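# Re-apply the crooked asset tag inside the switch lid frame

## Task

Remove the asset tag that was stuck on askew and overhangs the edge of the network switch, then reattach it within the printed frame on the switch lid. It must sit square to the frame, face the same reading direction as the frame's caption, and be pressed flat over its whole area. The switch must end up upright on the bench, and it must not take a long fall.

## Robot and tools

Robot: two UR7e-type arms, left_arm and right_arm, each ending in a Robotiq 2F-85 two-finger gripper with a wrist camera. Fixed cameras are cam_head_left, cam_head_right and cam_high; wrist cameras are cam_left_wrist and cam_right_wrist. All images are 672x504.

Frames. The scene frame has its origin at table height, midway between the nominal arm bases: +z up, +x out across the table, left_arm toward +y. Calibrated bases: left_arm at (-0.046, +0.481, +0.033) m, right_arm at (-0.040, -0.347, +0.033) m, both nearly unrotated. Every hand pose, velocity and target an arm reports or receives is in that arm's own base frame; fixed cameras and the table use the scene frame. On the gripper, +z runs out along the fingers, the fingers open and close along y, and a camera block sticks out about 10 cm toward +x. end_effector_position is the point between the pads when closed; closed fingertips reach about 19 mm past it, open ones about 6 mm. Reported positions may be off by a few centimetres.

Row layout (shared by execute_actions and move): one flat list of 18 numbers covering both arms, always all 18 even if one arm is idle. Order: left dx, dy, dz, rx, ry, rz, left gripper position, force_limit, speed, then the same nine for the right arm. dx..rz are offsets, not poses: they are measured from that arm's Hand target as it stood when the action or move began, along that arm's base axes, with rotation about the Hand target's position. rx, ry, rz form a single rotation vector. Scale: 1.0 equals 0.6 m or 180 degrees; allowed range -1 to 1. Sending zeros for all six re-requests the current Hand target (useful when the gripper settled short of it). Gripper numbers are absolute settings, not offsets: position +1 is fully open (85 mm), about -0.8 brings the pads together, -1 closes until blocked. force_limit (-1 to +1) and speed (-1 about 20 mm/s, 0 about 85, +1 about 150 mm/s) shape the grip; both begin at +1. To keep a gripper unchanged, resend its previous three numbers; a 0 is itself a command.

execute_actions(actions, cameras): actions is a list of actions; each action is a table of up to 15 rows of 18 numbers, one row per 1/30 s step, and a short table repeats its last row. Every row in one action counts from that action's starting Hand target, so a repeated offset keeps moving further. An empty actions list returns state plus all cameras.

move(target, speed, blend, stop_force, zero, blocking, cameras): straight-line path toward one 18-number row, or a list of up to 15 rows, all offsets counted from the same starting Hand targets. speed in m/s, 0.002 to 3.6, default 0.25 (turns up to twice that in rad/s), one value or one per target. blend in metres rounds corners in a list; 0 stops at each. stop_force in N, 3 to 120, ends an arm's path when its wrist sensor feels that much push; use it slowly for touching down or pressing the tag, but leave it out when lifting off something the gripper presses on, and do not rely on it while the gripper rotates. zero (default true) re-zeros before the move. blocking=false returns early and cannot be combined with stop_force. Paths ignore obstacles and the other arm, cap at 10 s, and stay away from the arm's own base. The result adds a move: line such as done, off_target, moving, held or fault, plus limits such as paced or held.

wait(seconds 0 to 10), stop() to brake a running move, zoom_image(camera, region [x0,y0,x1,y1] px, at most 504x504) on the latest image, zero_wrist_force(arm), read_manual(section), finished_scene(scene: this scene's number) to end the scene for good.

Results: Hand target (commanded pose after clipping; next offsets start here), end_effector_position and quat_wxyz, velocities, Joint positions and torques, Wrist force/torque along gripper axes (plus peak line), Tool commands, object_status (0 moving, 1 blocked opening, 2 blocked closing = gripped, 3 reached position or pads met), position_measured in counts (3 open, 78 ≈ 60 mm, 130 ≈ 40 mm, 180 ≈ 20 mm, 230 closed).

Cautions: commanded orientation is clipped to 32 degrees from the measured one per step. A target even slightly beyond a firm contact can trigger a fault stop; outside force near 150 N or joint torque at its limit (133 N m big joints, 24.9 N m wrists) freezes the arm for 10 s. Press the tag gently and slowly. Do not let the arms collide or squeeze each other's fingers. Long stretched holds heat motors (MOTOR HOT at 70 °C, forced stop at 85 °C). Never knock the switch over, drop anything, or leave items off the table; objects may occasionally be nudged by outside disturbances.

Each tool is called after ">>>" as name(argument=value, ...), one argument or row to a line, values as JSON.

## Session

>>> execute_actions(
  actions=[],
)

>>> zoom_image(
  camera="cam_high",
  region=[250, 200, 450, 400],
)

Scene clock: 0.00 s.
left_arm: end_effector_position=(+0.8535, -0.6355, +0.2515) position_measured=3 object_status=3 end_effector_quat_wxyz=(+0.083, +0.748, -0.424, +0.504) | right_arm: end_effector_position=(+0.5948, +0.0773, +0.3534) position_measured=3 object_status=3 end_effector_quat_wxyz=(-0.041, +0.893, -0.447, +0.027)
Joint positions: left_arm=[-0.789 -0.407 0.518 -2.752 -1.475 -2.841] | right_arm=[3.488 -1.736 -1.36 -1.52 1.587 -1.865]
Joint velocities: within noise
Joint torques (N m): no reading
Wrist force (N): no reading
Wrist torque (N m): no reading
Wrist force, peak (N): no reading
Hand target: left_arm +0.8535, -0.6355, +0.2515; +0.083, +0.748, -0.424, +0.504 | right_arm +0.5948, +0.0773, +0.3534; -0.041, +0.893, -0.447, +0.027
Tool commands: left_gripper/position=+1.0 left_gripper/force_limit=+1.0 left_gripper/speed=+1.0 right_gripper/position=+1.0 right_gripper/force_limit=+1.0 right_gripper/speed=+1.0

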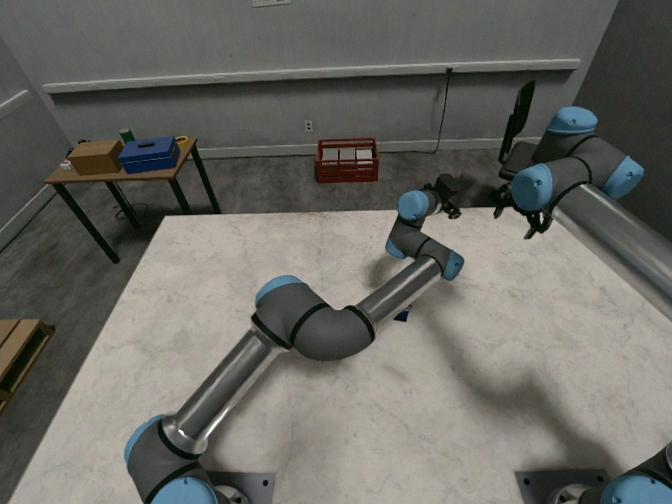

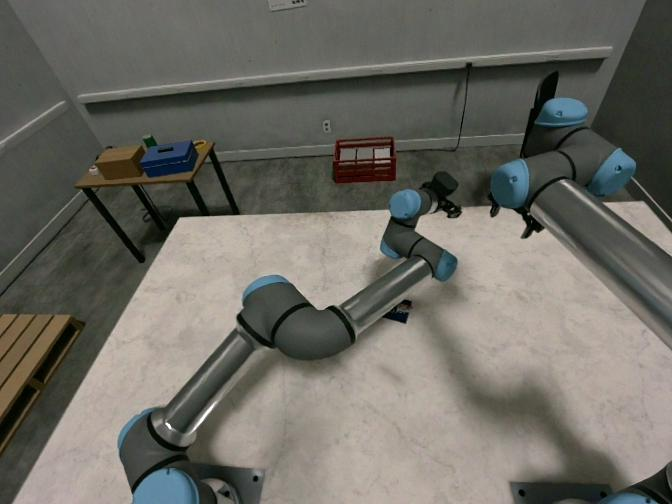

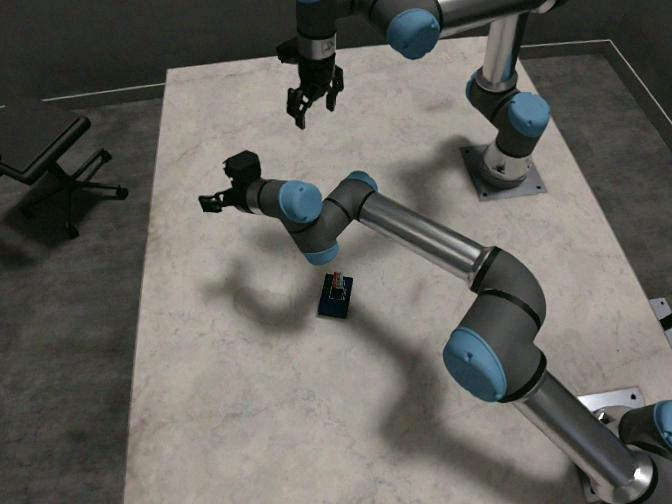

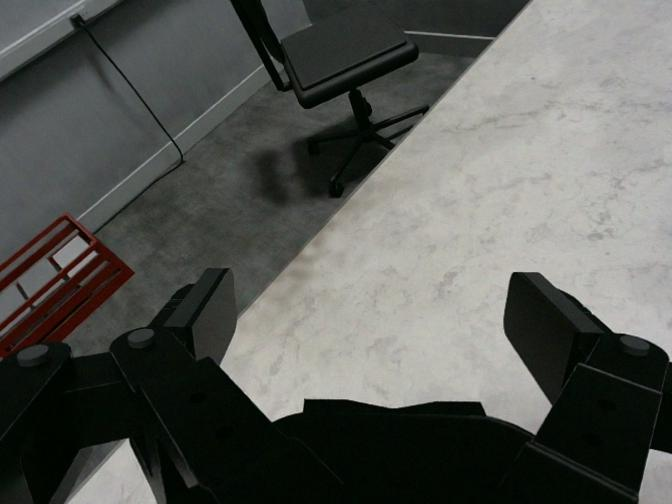

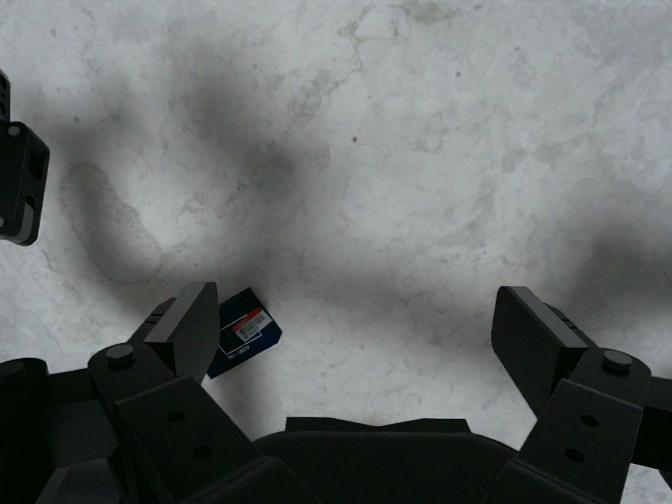

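Scaled by 2.520.

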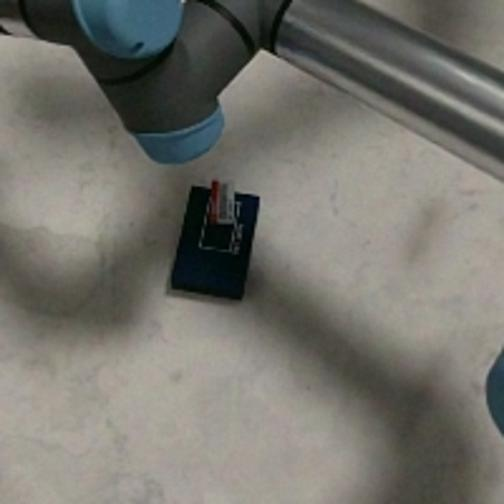

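>>> move(
  target=[-0.589,0.559,0.164,0.2143,0.2656,0,1,1,1,0,0,0,0,0,0,1,1,1],
  speed=0.35,
)

>>> move(
  target=[0,0,0,0,0,0,1,1,1,-0.0563,0.408,-0.172,-0.0157,0.0271,0,1,1,1],
  cameras=["cam_right_wrist","cam_high"],
)

>>> zoom_image(
  camera="cam_right_wrist",
  region=[220, 60, 460, 300],
)

Scene clock: 17.63 s.
left_arm: end_effector_position=(+0.5002, -0.3002, +0.3499) position_measured=3 object_status=3 end_effector_quat_wxyz=(+0.000, +0.870, -0.493, +0.000) | right_arm: end_effector_position=(+0.5948, +0.0773, +0.3534) position_measured=3 object_status=3 end_effector_quat_wxyz=(-0.041, +0.893, -0.447, +0.027)
Joint positions: left_arm=[-0.771 -1.389 1.322 -1.504 -1.571 -2.88] | right_arm=[3.488 -1.736 -1.36 -1.52 1.587 -1.865]
Joint torques (N m): left_arm=[-6.3 -42.65 -16.3 -1.14 -2.79 -2.16] | right_arm=[0.73 35.11 25.54 2.93 -0.1 -0.28]
Wrist force (N): left_arm=[-0.7 1.0 -0.9] | right_arm=[-0.1 0.0 0.0]
Wrist torque (N m): left_arm=[0.12 -0.18 -0.22] | right_arm=[0.00 0.02 -0.01]
Wrist force, peak (N): left_arm=[-2.2 1.4 -1.3] | right_arm=[0.0 0.2 0.5]
Hand target: left_arm +0.5001, -0.3001, +0.3499; +0.000, +0.870, -0.493, +0.000 | right_arm +0.5948, +0.0773, +0.3534; -0.041, +0.893, -0.447, +0.027
Off the commanded pose: left_arm 0.000 m, 0 deg | right_arm 0.000 m, 0 deg.
move: done

Scene clock: 19.33 s.
left_arm: end_effector_position=(+0.5001, -0.3001, +0.3499) position_measured=3 object_status=3 end_effector_quat_wxyz=(+0.000, +0.870, -0.493, +0.000) | right_arm: end_effector_position=(+0.5610, +0.3220, +0.2503) position_measured=3 object_status=3 end_effector_quat_wxyz=(+0.001, +0.894, -0.448, +0.000)
Joint positions: left_arm=[-0.771 -1.389 1.322 -1.504 -1.571 -2.88] | right_arm=[3.871 -1.919 -1.362 -1.432 1.57 -1.484]
Joint torques (N m): left_arm=[-6.08 -45.1 -16.96 -1.09 -2.75 -2.19] | right_arm=[11.15 30.44 33.16 1 1.61 1.4]
Wrist force (N): left_arm=[-0.6 0.6 -0.9] | right_arm=[-0.2 -0.2 0.1]
Wrist torque (N m): left_arm=[0.06 -0.20 -0.22] | right_arm=[-0.02 0.08 -0.01]
Wrist force, peak (N): left_arm=[-1.0 0.9 -1.2] | right_arm=[-1.7 -0.8 0.9]
Hand target: left_arm +0.5001, -0.3001, +0.3499; +0.000, +0.870, -0.493, +0.000 | right_arm +0.5610, +0.3221, +0.2502; +0.001, +0.894, -0.448, +0.000
Off the commanded pose: left_arm 0.000 m, 0 deg | right_arm 0.000 m, 0 deg.
move: done
Images, in order (width x height): cam_high 672x504, cam_right_wrist 672x504.

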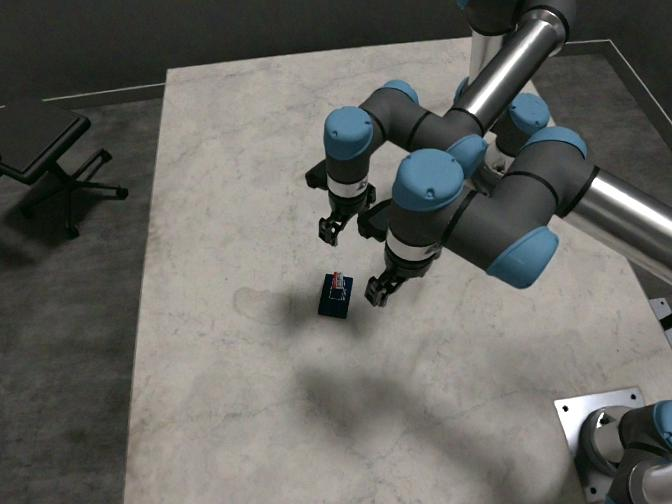

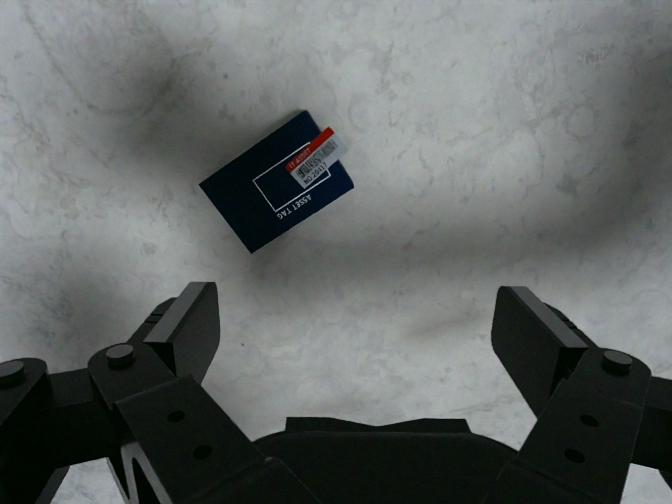

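Scaled by 2.100.

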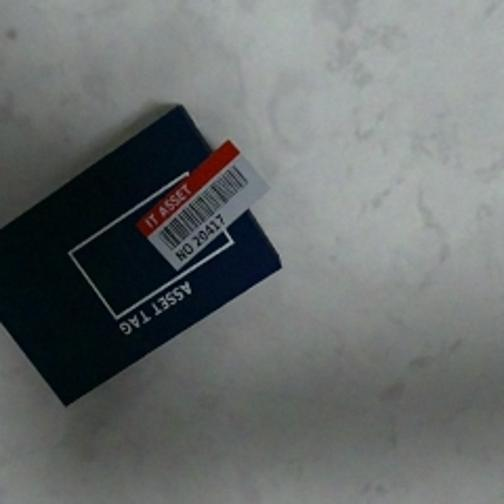

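>>> move(
  target=[
    [0.05,0,0,0,0,0.5,1,1,1,0,-0.2,-0.083,0.2475,-0.1599,0.2103,-0.3,0,0],
    [0.05,0,0,0,0,0.7244,1,1,1,0.0172,-0.1047,-0.3463,0.2475,-0.1599,0.2103,-0.3,0,0],
  ],
  blend=[0.02,0],
  cameras=["cam_right_wrist","cam_high"],
)

>>> zoom_image(
  camera="cam_right_wrist",
  region=[200, 100, 500, 350],
)

>>> move(
  target=[0.141,-0.192,-0.2667,0,0,0,1,1,1,0,0,0,0,0,0,-0.3,0,0],
  cameras=["cam_left_wrist","cam_high"],
)

Scene clock: 105.67 s.
left_arm: end_effector_position=(+0.5301, -0.3001, +0.3499) position_measured=3 object_status=3 end_effector_quat_wxyz=(+0.000, +0.813, +0.582, +0.000) | right_arm: end_effector_position=(+0.5713, +0.2593, +0.0425) position_measured=167 object_status=3 end_effector_quat_wxyz=(-0.435, +0.894, -0.098, +0.048)
Joint positions: left_arm=[-0.736 -1.324 1.242 -1.489 -1.57 -5.121] | right_arm=[3.512 -2.237 -2.027 0.17 2.284 -2.316]
Joint torques (N m): left_arm=[-6.15 -47.89 -17.15 -0.94 2.37 -2.37] | right_arm=[9.51 30.18 20.54 5.25 -0.48 1.27]
Wrist force (N): left_arm=[-0.7 0.8 -0.7] | right_arm=[0.1 -0.3 0.6]
Wrist torque (N m): left_arm=[0.09 -0.15 -0.09] | right_arm=[0.04 -0.03 -0.23]
Wrist force, peak (N): left_arm=[-0.9 0.9 -1.5] | right_arm=[0.4 0.0 1.4]
Hand target: left_arm +0.5301, -0.3001, +0.3499; +0.000, +0.813, +0.583, +0.000 | right_arm +0.5713, +0.2593, +0.0424; -0.435, +0.894, -0.098, +0.048
Off the commanded pose: left_arm 0.000 m, 0 deg | right_arm 0.000 m, 0 deg.
move: done
Images, in order (width x height): cam_high 672x504, cam_right_wrist 672x504.

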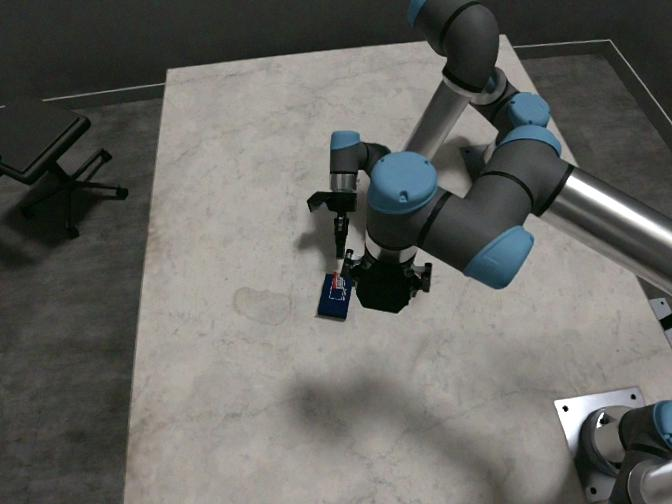

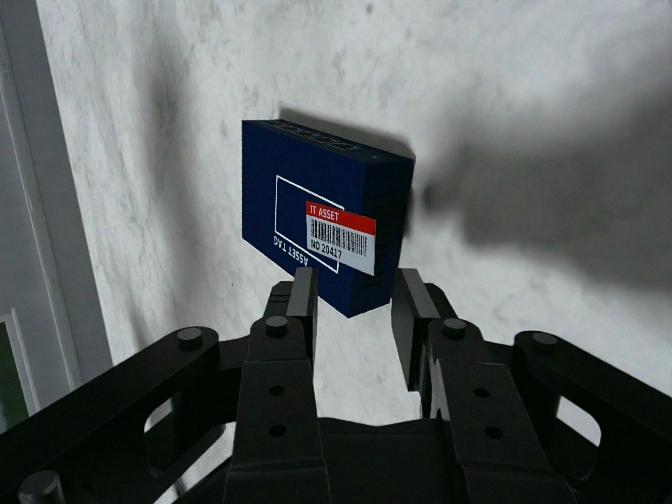

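Scaled by 1.680.

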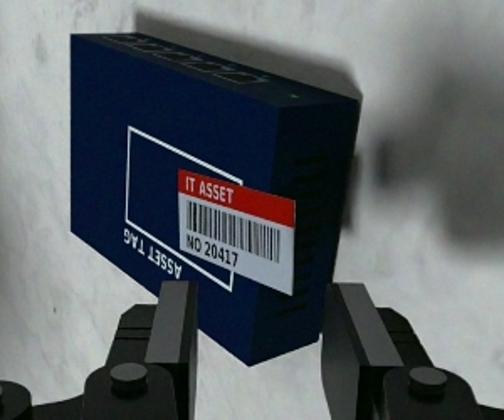

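Scene clock: 107.20 s.
left_arm: end_effector_position=(+0.6147, -0.4153, +0.1900) position_measured=3 object_status=3 end_effector_quat_wxyz=(+0.000, +0.813, +0.583, +0.000) | right_arm: end_effector_position=(+0.5713, +0.2593, +0.0424) position_measured=167 object_status=3 end_effector_quat_wxyz=(-0.435, +0.894, -0.098, +0.048)
Joint positions: left_arm=[-0.775 -0.962 1.127 -1.736 -1.57 -5.16] | right_arm=[3.512 -2.237 -2.027 0.17 2.284 -2.316]
Joint torques (N m): left_arm=[-6.12 -50.06 -29.21 -1.7 -0.64 -2.15] | right_arm=[9.5 31.31 21.22 5.02 -0.36 1.11]
Wrist force (N): left_arm=[-1.0 0.8 -0.6] | right_arm=[0.3 -0.2 0.7]
Wrist torque (N m): left_arm=[0.12 -0.12 -0.09] | right_arm=[0.05 -0.08 -0.24]
Wrist force, peak (N): left_arm=[0.4 -0.2 -2.3] | right_arm=[0.4 -0.5 1.1]
Hand target: left_arm +0.6147, -0.4153, +0.1899; +0.000, +0.813, +0.583, +0.000 | right_arm +0.5713, +0.2593, +0.0424; -0.435, +0.894, -0.098, +0.048
Off the commanded pose: left_arm 0.000 m, 0 deg | right_arm 0.000 m, 0 deg.
move: done
Images, in order (width x height): cam_high 672x504, cam_left_wrist 672x504.

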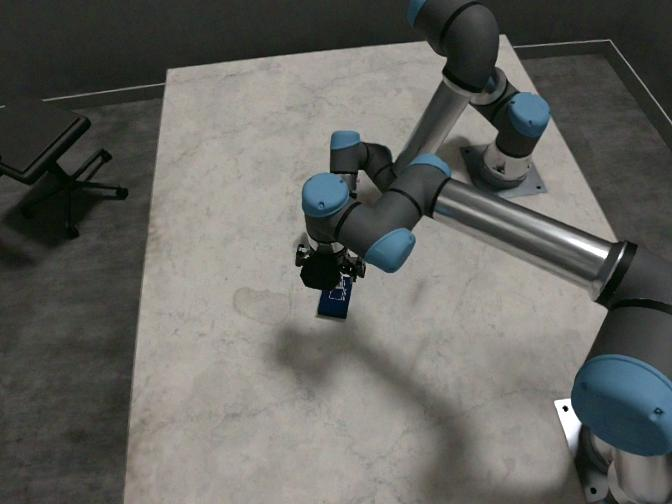

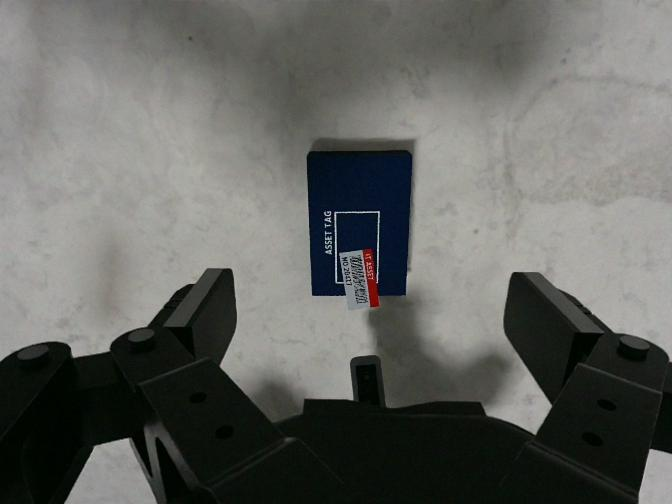

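>>> move(
  target=[
    [0.0128,-0.0043,-0.26,0,0,0.005,1,1,1,0,0,0,0,0,0,-0.3,0,0],
  ],
  speed=[0.12],
  cameras=["cam_left_wrist","cam_right_wrist"],
)

Scene clock: 119.87 s.
left_arm: end_effector_position=(+0.6223, -0.4179, +0.0341) position_measured=3 object_status=3 end_effector_quat_wxyz=(+0.000, +0.808, +0.589, +0.000) | right_arm: end_effector_position=(+0.5713, +0.2593, +0.0424) position_measured=167 object_status=3 end_effector_quat_wxyz=(-0.435, +0.894, -0.098, +0.048)
Joint positions: left_arm=[-0.77 -0.819 1.301 -2.053 -1.57 -5.171] | right_arm=[3.512 -2.237 -2.027 0.17 2.284 -2.316]
Joint torques (N m): left_arm=[6.32 -53.98 -14.81 -4.33 1.53 -2.09] | right_arm=[9.59 30.11 20.75 5.09 -0.24 1.07]
Wrist force (N): left_arm=[-0.7 0.9 -0.7] | right_arm=[0.3 -0.3 0.7]
Wrist torque (N m): left_arm=[0.12 -0.16 -0.08] | right_arm=[0.04 -0.08 -0.23]
Wrist force, peak (N): left_arm=[-0.8 0.7 -2.2] | right_arm=[0.5 -0.6 1.1]
Hand target: left_arm +0.6224, -0.4179, +0.0339; +0.000, +0.808, +0.589, +0.000 | right_arm +0.5713, +0.2593, +0.0424; -0.435, +0.894, -0.098, +0.048
Off the commanded pose: left_arm 0.000 m, 0 deg | right_arm 0.000 m, 0 deg.
move: done
Images, in order (width x height): cam_left_wrist 672x504, cam_right_wrist 672x504.

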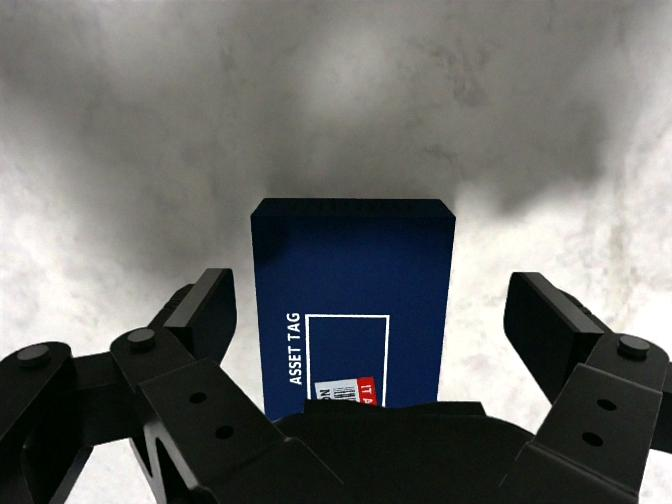

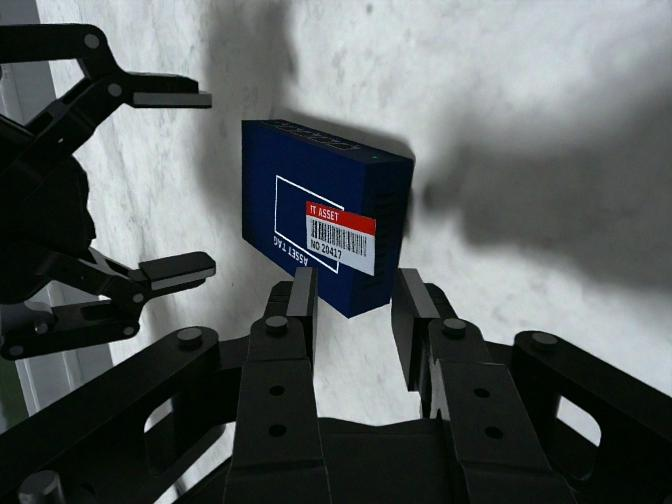

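>>> move(
  target=[-0.0032,0.001,-0.0848,0,0,0,1,1,1,0,0,0,0,0,0,-0.3,0,0],
  speed=0.04,
  stop_force=8,
  cameras=["cam_left_wrist"],
)

>>> move(
  target=[0,0,0,0,0,0,-1,-1,-1,0,0,0,0,0,0,-0.3,0,0],
  cameras=["cam_left_wrist","cam_right_wrist"],
)

Scene clock: 131.23 s.
left_arm: end_effector_position=(+0.6204, -0.4173, -0.0170) position_measured=3 object_status=3 end_effector_quat_wxyz=(+0.000, +0.808, +0.589, +0.000) | right_arm: end_effector_position=(+0.5713, +0.2593, +0.0424) position_measured=167 object_status=3 end_effector_quat_wxyz=(-0.435, +0.894, -0.098, +0.048)
Joint positions: left_arm=[-0.771 -0.76 1.341 -2.152 -1.57 -5.173] | right_arm=[3.512 -2.237 -2.027 0.17 2.284 -2.316]
Joint torques (N m): left_arm=[-5.73 -54.18 -13.35 -4.32 1.44 -2.1] | right_arm=[9.13 31.25 21.55 5.19 -0.36 0.97]
Wrist force (N): left_arm=[-0.5 1.0 -0.5] | right_arm=[0.5 -0.3 0.6]
Wrist torque (N m): left_arm=[0.16 -0.19 -0.11] | right_arm=[0.04 -0.10 -0.23]
Wrist force, peak (N): left_arm=[-0.9 0.8 -1.0] | right_arm=[0.5 -0.5 1.0]
Hand target: left_arm +0.6204, -0.4173, -0.0170; +0.000, +0.808, +0.589, +0.000 | right_arm +0.5713, +0.2593, +0.0424; -0.435, +0.894, -0.098, +0.048
Off the commanded pose: left_arm 0.000 m, 0 deg | right_arm 0.000 m, 0 deg.
move: done
Images, in order (width x height): cam_left_wrist 672x504.

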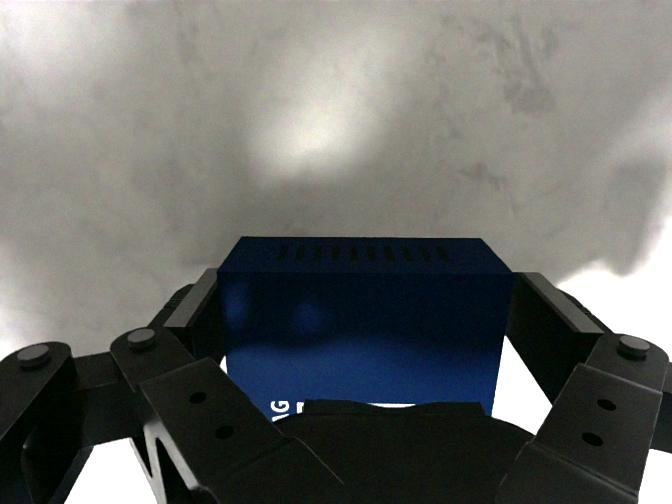

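Scene clock: 132.13 s.
left_arm: end_effector_position=(+0.6204, -0.4173, -0.0170) position_measured=36 object_status=0 end_effector_quat_wxyz=(+0.000, +0.808, +0.589, +0.000) | right_arm: end_effector_position=(+0.5713, +0.2593, +0.0424) position_measured=167 object_status=3 end_effector_quat_wxyz=(-0.435, +0.894, -0.098, +0.048)
Joint positions: left_arm=[-0.772 -0.76 1.341 -2.152 -1.57 -5.173] | right_arm=[3.512 -2.237 -2.027 0.17 2.284 -2.316]
Joint torques (N m): left_arm=[-5.18 -54.14 -16.23 -4.22 1.41 -2.1] | right_arm=[9.11 31.6 20.73 5.19 -0.38 1.13]
Wrist force (N): left_arm=[0.9 -5.1 -16.1] | right_arm=[0.7 -0.3 0.5]
Wrist torque (N m): left_arm=[0.20 -0.19 0.22] | right_arm=[0.05 -0.12 -0.24]
Wrist force, peak (N): left_arm=[0.9 -5.0 -16.3] | right_arm=[0.5 -0.6 0.9]
Hand target: left_arm +0.6204, -0.4173, -0.0170; +0.000, +0.808, +0.589, +0.000 | right_arm +0.5713, +0.2593, +0.0424; -0.435, +0.894, -0.098, +0.048
Off the commanded pose: left_arm 0.000 m, 0 deg | right_arm 0.000 m, 0 deg.
move: done
Images, in order (width x height): cam_left_wrist 672x504, cam_right_wrist 672x504.

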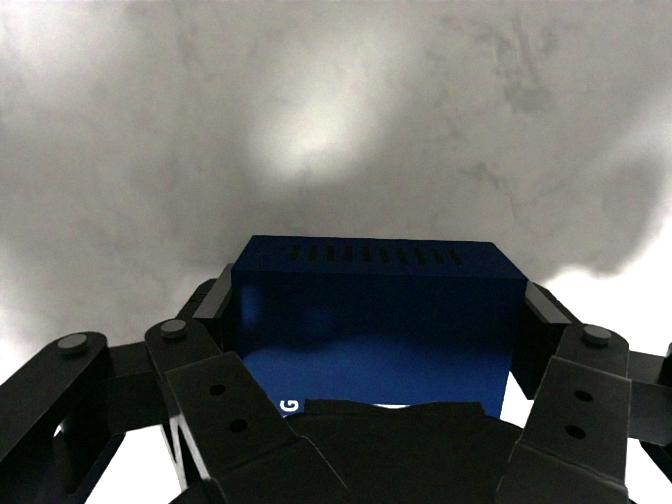

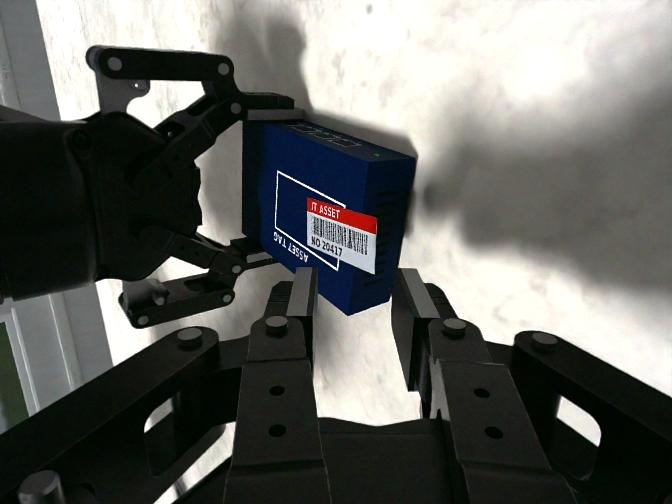

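>>> move(
  target=[0,0,0.0015,0,0,0,-1,-1,-1,0,0,0,0,0,0,-0.3,0,0],
  speed=0.02,
)

>>> move(
  target=[0,0,0,0,0,0,-1,-1,-1,0.0128,0.0625,-0.0513,0,0,0,-0.3,0,0],
  speed=0.05,
  stop_force=8,
  cameras=["cam_right_wrist"],
)

>>> zoom_image(
  camera="cam_right_wrist",
  region=[200, 100, 500, 350],
)

Scene clock: 139.17 s.
left_arm: end_effector_position=(+0.6204, -0.4173, -0.0161) position_measured=36 object_status=2 end_effector_quat_wxyz=(+0.000, +0.808, +0.589, +0.000) | right_arm: end_effector_position=(+0.5713, +0.2593, +0.0424) position_measured=167 object_status=3 end_effector_quat_wxyz=(-0.435, +0.894, -0.098, +0.048)
Joint positions: left_arm=[-0.772 -0.761 1.34 -2.15 -1.57 -5.173] | right_arm=[3.512 -2.237 -2.027 0.17 2.284 -2.316]
Joint torques (N m): left_arm=[1.24 -71.58 -27.98 -1.3 1.66 -1.94] | right_arm=[8.8 30.87 20.96 5.19 -0.48 1.01]
Wrist force (N): left_arm=[-0.6 0.8 1.6] | right_arm=[0.3 -0.5 1.1]
Wrist torque (N m): left_arm=[0.14 -0.07 -0.11] | right_arm=[0.01 -0.06 -0.23]
Wrist force, peak (N): left_arm=[1.0 -5.2 -16.6] | right_arm=[0.4 -0.9 0.8]
Hand target: left_arm +0.6204, -0.4173, -0.0161; +0.000, +0.808, +0.589, +0.000 | right_arm +0.5713, +0.2593, +0.0424; -0.435, +0.894, -0.098, +0.048
Off the commanded pose: left_arm 0.000 m, 0 deg | right_arm 0.000 m, 0 deg.
move: done

Scene clock: 141.20 s.
left_arm: end_effector_position=(+0.6204, -0.4173, -0.0161) position_measured=36 object_status=2 end_effector_quat_wxyz=(+0.000, +0.808, +0.589, +0.000) | right_arm: end_effector_position=(+0.5790, +0.2968, +0.0116) position_measured=167 object_status=3 end_effector_quat_wxyz=(-0.435, +0.894, -0.098, +0.048)
Joint positions: left_arm=[-0.772 -0.761 1.34 -2.15 -1.57 -5.173] | right_arm=[3.573 -2.335 -1.972 0.253 2.248 -2.252]
Joint torques (N m): left_arm=[4.22 -70.89 -27.99 -1.25 1.69 -1.83] | right_arm=[8.89 33.55 20.66 4.96 -0.52 1.12]
Wrist force (N): left_arm=[-0.7 0.8 1.5] | right_arm=[0.3 -0.7 1.1]
Wrist torque (N m): left_arm=[0.12 -0.05 -0.11] | right_arm=[0.01 -0.05 -0.26]
Wrist force, peak (N): left_arm=[-0.8 1.1 3.0] | right_arm=[0.2 -0.6 1.4]
Hand target: left_arm +0.6204, -0.4173, -0.0161; +0.000, +0.808, +0.589, +0.000 | right_arm +0.5790, +0.2968, +0.0116; -0.435, +0.894, -0.098, +0.048
Off the commanded pose: left_arm 0.000 m, 0 deg | right_arm 0.000 m, 0 deg.
move: done
Images, in order (width x height): cam_right_wrist 672x504.

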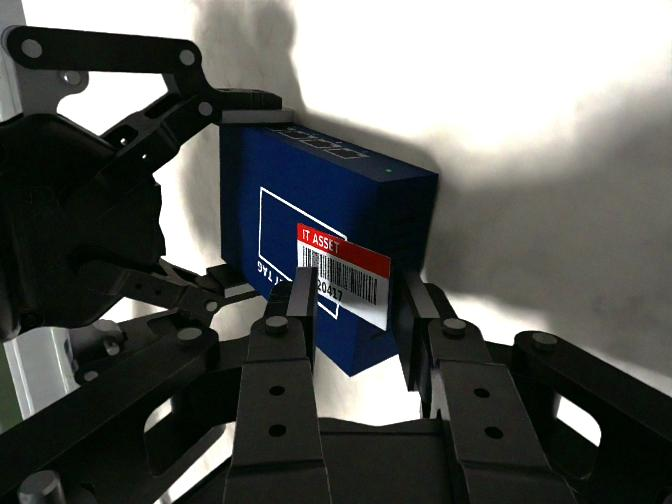

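Scaled by 1.680.

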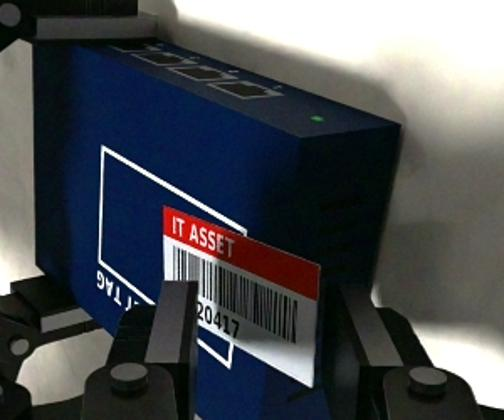

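>>> move(
  target=[0,0,0,0,0,0,-1,-1,-1,0,-0.0015,-0.0055,0,0,0,-0.3,0,0],
  speed=0.03,
)

>>> move(
  target=[0,0,0,0,0,0,-1,-1,-1,0,0,0,0,0,0,-1,-1,-1],
  cameras=["cam_right_wrist"],
)

>>> zoom_image(
  camera="cam_right_wrist",
  region=[200, 100, 500, 350],
)

Scene clock: 153.43 s.
left_arm: end_effector_position=(+0.6204, -0.4173, -0.0161) position_measured=36 object_status=2 end_effector_quat_wxyz=(+0.000, +0.808, +0.589, +0.000) | right_arm: end_effector_position=(+0.5790, +0.2960, +0.0084) position_measured=167 object_status=3 end_effector_quat_wxyz=(-0.435, +0.894, -0.098, +0.048)
Joint positions: left_arm=[-0.771 -0.761 1.34 -2.15 -1.57 -5.173] | right_arm=[3.571 -2.342 -1.972 0.259 2.249 -2.254]
Joint torques (N m): left_arm=[5.05 -70.75 -27.8 -1.35 1.87 -1.74] | right_arm=[-8.06 34.44 19.69 5.27 2.55 -1.72]
Wrist force (N): left_arm=[-0.7 0.8 2.1] | right_arm=[0.3 -0.6 0.6]
Wrist torque (N m): left_arm=[0.12 -0.06 -0.11] | right_arm=[0.01 -0.06 -0.18]
Wrist force, peak (N): left_arm=[-1.0 0.8 3.2] | right_arm=[0.4 -0.8 1.1]
Hand target: left_arm +0.6204, -0.4173, -0.0161; +0.000, +0.808, +0.589, +0.000 | right_arm +0.5790, +0.2959, +0.0083; -0.435, +0.894, -0.098, +0.048
Off the commanded pose: left_arm 0.000 m, 0 deg | right_arm 0.000 m, 0 deg.
move: done

Scene clock: 154.83 s.
left_arm: end_effector_position=(+0.6205, -0.4172, -0.0161) position_measured=36 object_status=2 end_effector_quat_wxyz=(+0.000, +0.808, +0.589, +0.000) | right_arm: end_effector_position=(+0.5790, +0.2959, +0.0083) position_measured=222 object_status=2 end_effector_quat_wxyz=(-0.435, +0.894, -0.098, +0.048)
Joint positions: left_arm=[-0.771 -0.761 1.34 -2.15 -1.57 -5.173] | right_arm=[3.571 -2.342 -1.972 0.259 2.249 -2.254]
Joint torques (N m): left_arm=[-4.45 -70.05 -27.6 -3.55 -3.02 -1.68] | right_arm=[2.95 35.9 20.11 2.13 0.66 -1.71]
Wrist force (N): left_arm=[7.6 1.1 6.0] | right_arm=[-4.4 -0.9 -20.3]
Wrist torque (N m): left_arm=[-0.03 -0.07 -0.21] | right_arm=[0.05 0.01 -0.08]
Wrist force, peak (N): left_arm=[7.7 1.3 6.1] | right_arm=[-4.6 -2.2 -21.0]
Hand target: left_arm +0.6204, -0.4173, -0.0161; +0.000, +0.808, +0.589, +0.000 | right_arm +0.5790, +0.2959, +0.0083; -0.435, +0.894, -0.098, +0.048
Off the commanded pose: left_arm 0.000 m, 0 deg | right_arm 0.000 m, 0 deg.
move: done
Images, in order (width x height): cam_right_wrist 672x504.

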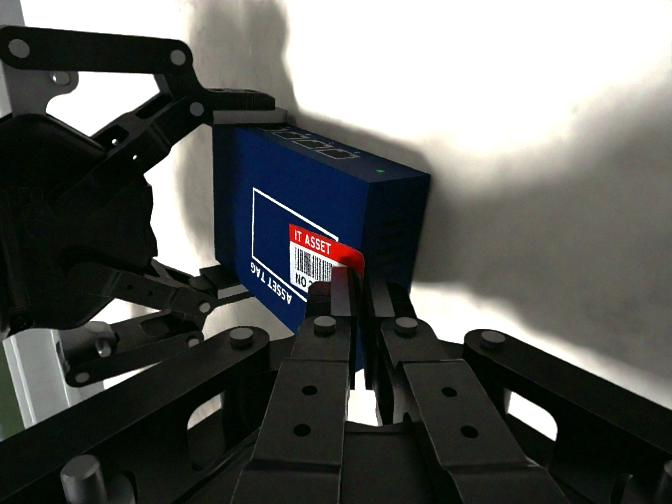

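Scaled by 1.680.

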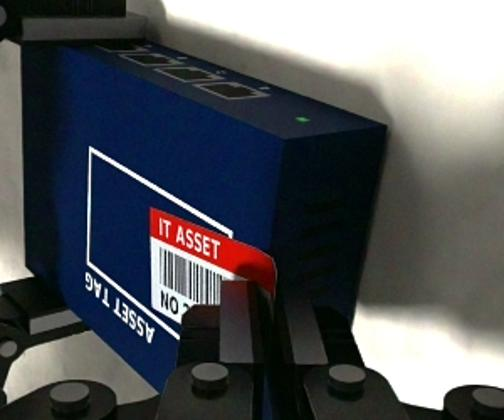

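>>> move(
  target=[0,0,0,0,0,0,-1,-1,-1,0,0,0,0,0,0,-0.3,-1,-1],
  speed=0.03,
)

>>> move(
  target=[0,0,0,0,0,0,-1,-1,-1,-0.0008,-0.0043,0.0052,0,0,0,-0.3,-1,-1],
  speed=0.03,
  cameras=["cam_right_wrist"],
)

>>> zoom_image(
  camera="cam_right_wrist",
  region=[200, 100, 500, 350],
)

Scene clock: 164.10 s.
left_arm: end_effector_position=(+0.6204, -0.4173, -0.0161) position_measured=36 object_status=2 end_effector_quat_wxyz=(+0.000, +0.808, +0.589, +0.000) | right_arm: end_effector_position=(+0.5790, +0.2959, +0.0083) position_measured=167 object_status=0 end_effector_quat_wxyz=(-0.435, +0.894, -0.098, +0.048)
Joint positions: left_arm=[-0.772 -0.761 1.34 -2.15 -1.57 -5.173] | right_arm=[3.571 -2.342 -1.972 0.259 2.249 -2.254]
Joint torques (N m): left_arm=[6.36 -65.35 -24.99 -4.3 2.2 -1.41] | right_arm=[-1.02 47.7 17.34 4.72 2.52 -1.67]
Wrist force (N): left_arm=[-0.5 0.5 2.5] | right_arm=[0.1 -0.4 0.9]
Wrist torque (N m): left_arm=[0.08 -0.08 -0.11] | right_arm=[0.03 -0.02 -0.18]
Wrist force, peak (N): left_arm=[9.2 2.1 5.8] | right_arm=[-4.9 -1.6 -21.3]
Hand target: left_arm +0.6204, -0.4173, -0.0161; +0.000, +0.808, +0.589, +0.000 | right_arm +0.5790, +0.2959, +0.0083; -0.435, +0.894, -0.098, +0.048
Off the commanded pose: left_arm 0.000 m, 0 deg | right_arm 0.000 m, 0 deg.
move: done

Scene clock: 164.83 s.
left_arm: end_effector_position=(+0.6205, -0.4173, -0.0161) position_measured=36 object_status=2 end_effector_quat_wxyz=(+0.000, +0.808, +0.589, +0.000) | right_arm: end_effector_position=(+0.5785, +0.2934, +0.0114) position_measured=167 object_status=3 end_effector_quat_wxyz=(-0.435, +0.894, -0.098, +0.048)
Joint positions: left_arm=[-0.771 -0.761 1.34 -2.15 -1.57 -5.173] | right_arm=[3.567 -2.333 -1.976 0.252 2.251 -2.258]
Joint torques (N m): left_arm=[5.94 -64.72 -23.05 -4.21 2.15 -1.42] | right_arm=[-9.21 60.89 4.73 1.51 2.71 -1.79]
Wrist force (N): left_arm=[-0.7 1.0 2.7] | right_arm=[0.5 -0.6 0.8]
Wrist torque (N m): left_arm=[0.15 -0.05 -0.11] | right_arm=[-0.01 -0.07 -0.18]
Wrist force, peak (N): left_arm=[-0.9 0.7 3.2] | right_arm=[0.7 -0.1 1.1]
Hand target: left_arm +0.6204, -0.4173, -0.0161; +0.000, +0.808, +0.589, +0.000 | right_arm +0.5785, +0.2933, +0.0114; -0.435, +0.894, -0.098, +0.048
Off the commanded pose: left_arm 0.000 m, 0 deg | right_arm 0.000 m, 0 deg.
move: done
Images, in order (width x height): cam_right_wrist 672x504.

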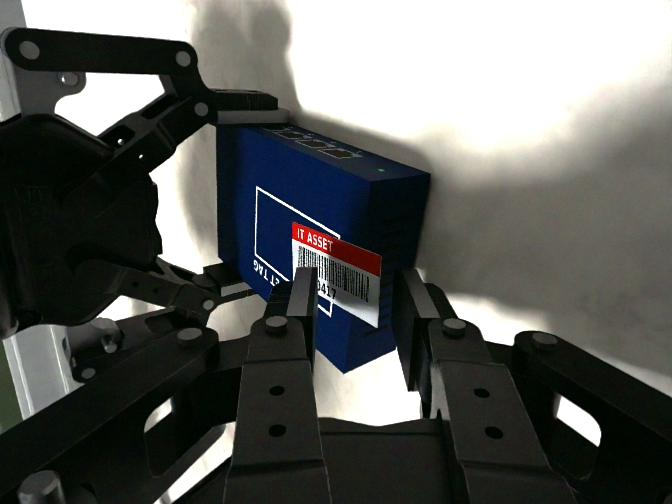

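Scaled by 1.680.

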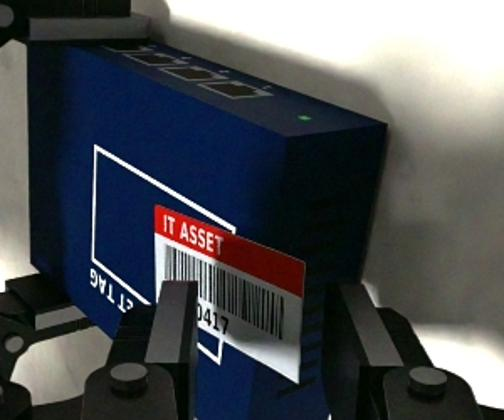

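>>> move(
  target=[0,0,0,0,0,0,-1,-1,-1,0.001,0.0047,-0.002,0,0,0,-0.3,-1,-1],
  speed=0.03,
)

>>> move(
  target=[0,0,0,0,0,0,-1,-1,-1,0,0,0,0,0,0,-1,-1,-1],
  cameras=["cam_right_wrist"],
)

>>> zoom_image(
  camera="cam_right_wrist",
  region=[200, 100, 500, 350],
)

Scene clock: 185.73 s.
left_arm: end_effector_position=(+0.6204, -0.4173, -0.0161) position_measured=36 object_status=2 end_effector_quat_wxyz=(+0.000, +0.808, +0.589, +0.000) | right_arm: end_effector_position=(+0.5791, +0.2961, +0.0103) position_measured=167 object_status=3 end_effector_quat_wxyz=(-0.435, +0.894, -0.098, +0.048)
Joint positions: left_arm=[-0.771 -0.761 1.34 -2.15 -1.57 -5.173] | right_arm=[3.571 -2.338 -1.972 0.255 2.249 -2.254]
Joint torques (N m): left_arm=[6.13 -61.11 -18.54 -4.19 2.16 -1.31] | right_arm=[8.82 33.25 19.85 5.04 -0.33 1.31]
Wrist force (N): left_arm=[-0.8 0.5 2.1] | right_arm=[0.4 -0.4 0.6]
Wrist torque (N m): left_arm=[0.08 -0.02 -0.11] | right_arm=[0.04 -0.06 -0.26]
Wrist force, peak (N): left_arm=[-1.0 1.0 3.0] | right_arm=[0.8 -0.6 0.9]
Hand target: left_arm +0.6204, -0.4173, -0.0161; +0.000, +0.808, +0.589, +0.000 | right_arm +0.5791, +0.2962, +0.0102; -0.435, +0.894, -0.098, +0.048
Off the commanded pose: left_arm 0.000 m, 0 deg | right_arm 0.000 m, 0 deg.
move: done

Scene clock: 187.27 s.
left_arm: end_effector_position=(+0.6205, -0.4172, -0.0161) position_measured=36 object_status=2 end_effector_quat_wxyz=(+0.000, +0.808, +0.589, +0.000) | right_arm: end_effector_position=(+0.5791, +0.2962, +0.0102) position_measured=230 object_status=3 end_effector_quat_wxyz=(-0.435, +0.894, -0.098, +0.048)
Joint positions: left_arm=[-0.771 -0.761 1.34 -2.15 -1.57 -5.173] | right_arm=[3.571 -2.338 -1.972 0.255 2.249 -2.254]
Joint torques (N m): left_arm=[-22.61 -63.05 -23.74 -4.83 -8.54 -1.28] | right_arm=[9.69 41.63 19.61 3.51 3.26 0.84]
Wrist force (N): left_arm=[26.3 1.4 6.2] | right_arm=[-4.5 8.7 -29.7]
Wrist torque (N m): left_arm=[0.08 -0.28 -0.20] | right_arm=[-0.23 0.11 -0.20]
Wrist force, peak (N): left_arm=[26.8 0.7 5.6] | right_arm=[-4.5 8.7 -30.3]
Hand target: left_arm +0.6204, -0.4173, -0.0161; +0.000, +0.808, +0.589, +0.000 | right_arm +0.5791, +0.2962, +0.0102; -0.435, +0.894, -0.098, +0.048
Off the commanded pose: left_arm 0.000 m, 0 deg | right_arm 0.000 m, 0 deg.
move: done
Images, in order (width x height): cam_right_wrist 672x504.

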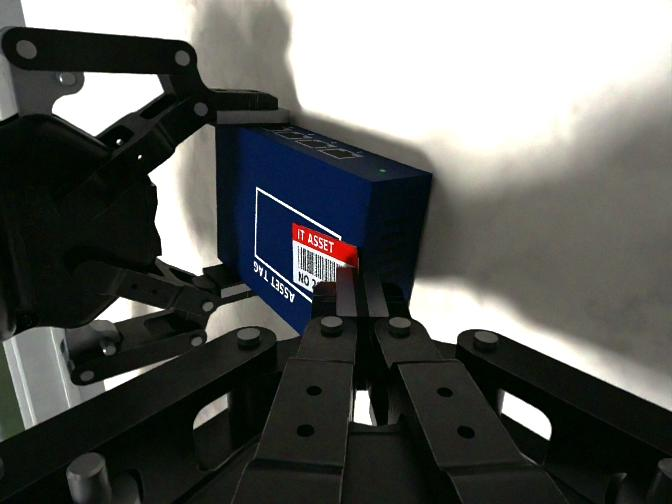

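Scaled by 1.680.

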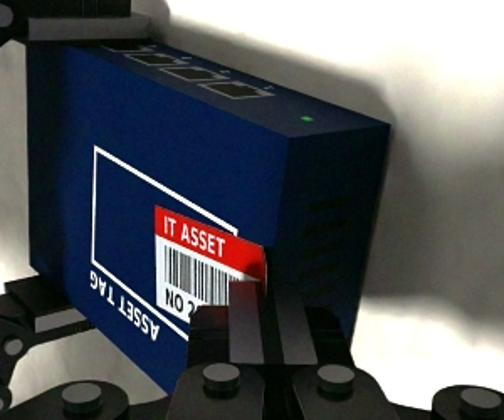

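>>> move(
  target=[0,0,0,0,0,0,-1,-1,-1,-0.0005,-0.0022,0.0018,0,0,0,-1,-1,-1],
  speed=0.01,
  cameras=["cam_right_wrist"],
)

>>> zoom_image(
  camera="cam_right_wrist",
  region=[200, 100, 500, 350],
)

Scene clock: 193.13 s.
left_arm: end_effector_position=(+0.6204, -0.4174, -0.0160) position_measured=36 object_status=2 end_effector_quat_wxyz=(+0.000, +0.808, +0.589, +0.000) | right_arm: end_effector_position=(+0.5788, +0.2949, +0.0113) position_measured=230 object_status=3 end_effector_quat_wxyz=(-0.435, +0.894, -0.098, +0.048)
Joint positions: left_arm=[-0.772 -0.761 1.34 -2.15 -1.57 -5.173] | right_arm=[3.57 -2.334 -1.974 0.253 2.25 -2.256]
Joint torques (N m): left_arm=[-9.37 -70.26 -28.34 -4.74 -3.52 -1.12] | right_arm=[-5.39 62.76 7.48 2.07 2.96 -1.74]
Wrist force (N): left_arm=[7.2 2.0 1.7] | right_arm=[-2.7 4.1 -5.5]
Wrist torque (N m): left_arm=[0.12 -0.21 -0.26] | right_arm=[-0.08 0.03 -0.15]
Wrist force, peak (N): left_arm=[31.0 2.3 6.4] | right_arm=[-4.8 9.0 -31.8]
Hand target: left_arm +0.6204, -0.4173, -0.0161; +0.000, +0.808, +0.589, +0.000 | right_arm +0.5788, +0.2948, +0.0113; -0.435, +0.894, -0.098, +0.048
Off the commanded pose: left_arm 0.000 m, 0 deg | right_arm 0.000 m, 0 deg.
move: done
Images, in order (width x height): cam_right_wrist 672x504.

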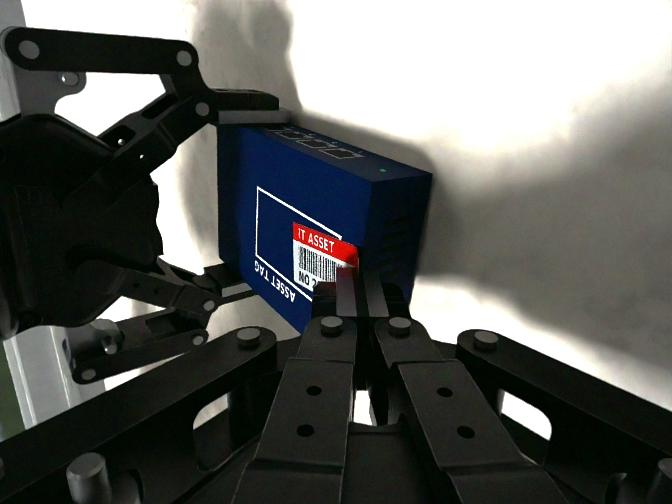

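Scaled by 1.680.

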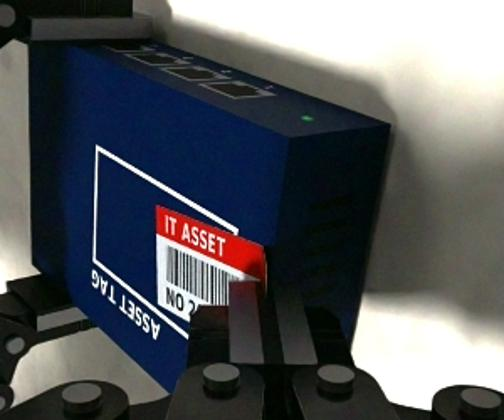

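>>> move(
  target=[0,0,0,0,0,0,-1,-1,-1,0.0029,0.013,0.027,0,0,0,-1,-1,-1],
  speed=0.02,
  cameras=["cam_right_wrist"],
)

>>> zoom_image(
  camera="cam_right_wrist",
  region=[200, 100, 500, 350],
)

>>> move(
  target=[0,0,0,0,0,0,-1,-1,-1,0.0025,0.0115,0.035,0,0,0,-1,-1,-1],
  speed=0.02,
  cameras=["cam_right_wrist"],
)

>>> zoom_image(
  camera="cam_right_wrist",
  region=[200, 100, 500, 350],
)

Scene clock: 199.60 s.
left_arm: end_effector_position=(+0.6204, -0.4173, -0.0161) position_measured=36 object_status=2 end_effector_quat_wxyz=(+0.000, +0.808, +0.589, +0.000) | right_arm: end_effector_position=(+0.5806, +0.3026, +0.0274) position_measured=230 object_status=3 end_effector_quat_wxyz=(-0.435, +0.894, -0.098, +0.048)
Joint positions: left_arm=[-0.771 -0.761 1.34 -2.15 -1.57 -5.173] | right_arm=[3.581 -2.302 -1.968 0.222 2.243 -2.244]
Joint torques (N m): left_arm=[-28.34 -62.93 -26.79 -8.2 -9.67 -0.97] | right_arm=[39.57 55.29 27.06 1.77 4.65 1.05]
Wrist force (N): left_arm=[38.7 -14.6 -14.8] | right_arm=[9.0 20.8 -45.6]
Wrist torque (N m): left_arm=[-0.06 -0.95 0.74] | right_arm=[-0.48 0.02 -0.18]
Wrist force, peak (N): left_arm=[38.5 -14.8 -15.3] | right_arm=[9.0 20.8 -45.6]
Hand target: left_arm +0.6204, -0.4173, -0.0161; +0.000, +0.808, +0.589, +0.000 | right_arm +0.5806, +0.3026, +0.0275; -0.435, +0.894, -0.098, +0.048
Off the commanded pose: left_arm 0.000 m, 0 deg | right_arm 0.000 m, 0 deg.
move: done
Images, in order (width x height): cam_right_wrist 672x504.

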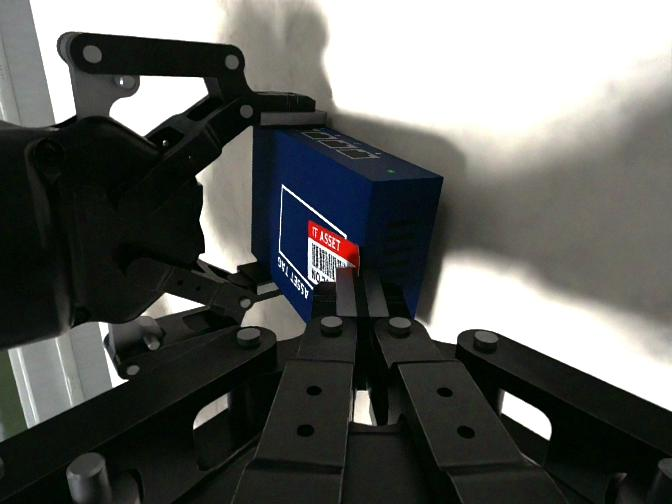

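Scaled by 1.680.

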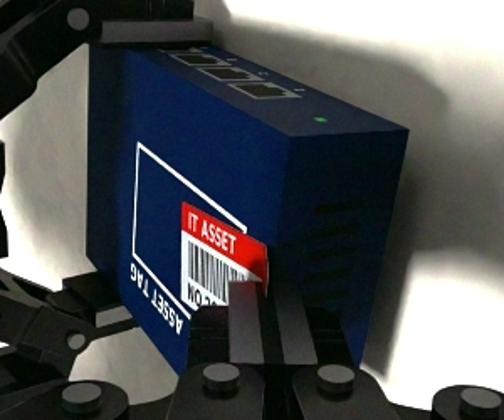

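Scene clock: 201.07 s.
left_arm: end_effector_position=(+0.6205, -0.4173, -0.0160) position_measured=36 object_status=2 end_effector_quat_wxyz=(+0.000, +0.808, +0.589, +0.000) | right_arm: end_effector_position=(+0.5820, +0.3095, +0.0484) position_measured=230 object_status=3 end_effector_quat_wxyz=(-0.435, +0.894, -0.098, +0.048)
Joint positions: left_arm=[-0.772 -0.761 1.34 -2.15 -1.57 -5.173] | right_arm=[3.592 -2.259 -1.962 0.179 2.236 -2.233]
Joint torques (N m): left_arm=[8.47 -40.44 -9.77 -0.47 -0.03 -0.87] | right_arm=[7.09 67.06 23.07 3.02 0.47 1.06]
Wrist force (N): left_arm=[-0.2 -2.0 -18.1] | right_arm=[3.0 2.8 12.9]
Wrist torque (N m): left_arm=[0.15 -0.81 0.10] | right_arm=[-0.10 -0.04 -0.21]
Wrist force, peak (N): left_arm=[37.8 -17.3 -22.2] | right_arm=[8.9 20.3 -45.9]
Hand target: left_arm +0.6204, -0.4173, -0.0161; +0.000, +0.808, +0.589, +0.000 | right_arm +0.5821, +0.3095, +0.0485; -0.435, +0.894, -0.098, +0.048
Off the commanded pose: left_arm 0.000 m, 0 deg | right_arm 0.000 m, 0 deg.
move: done
Images, in order (width x height): cam_right_wrist 672x504.

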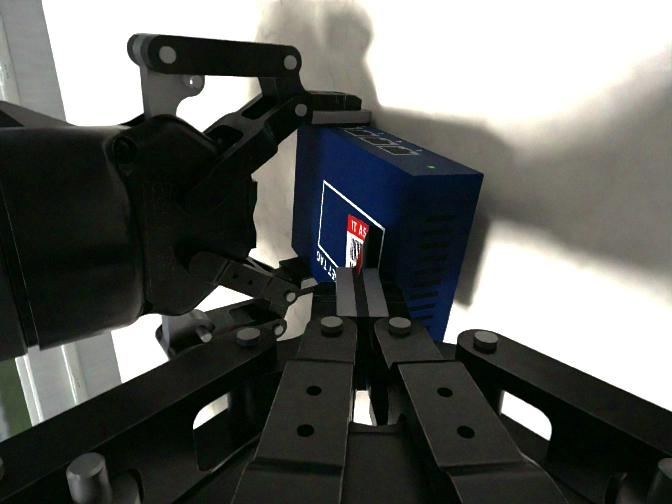

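Scaled by 1.680.

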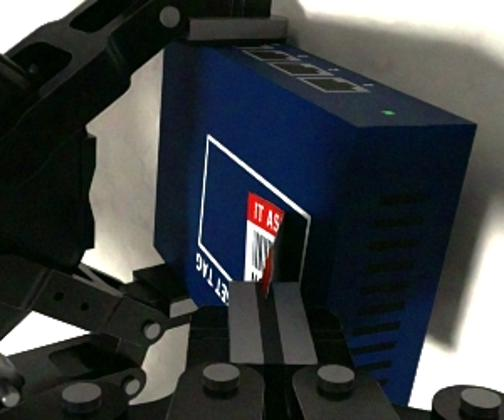

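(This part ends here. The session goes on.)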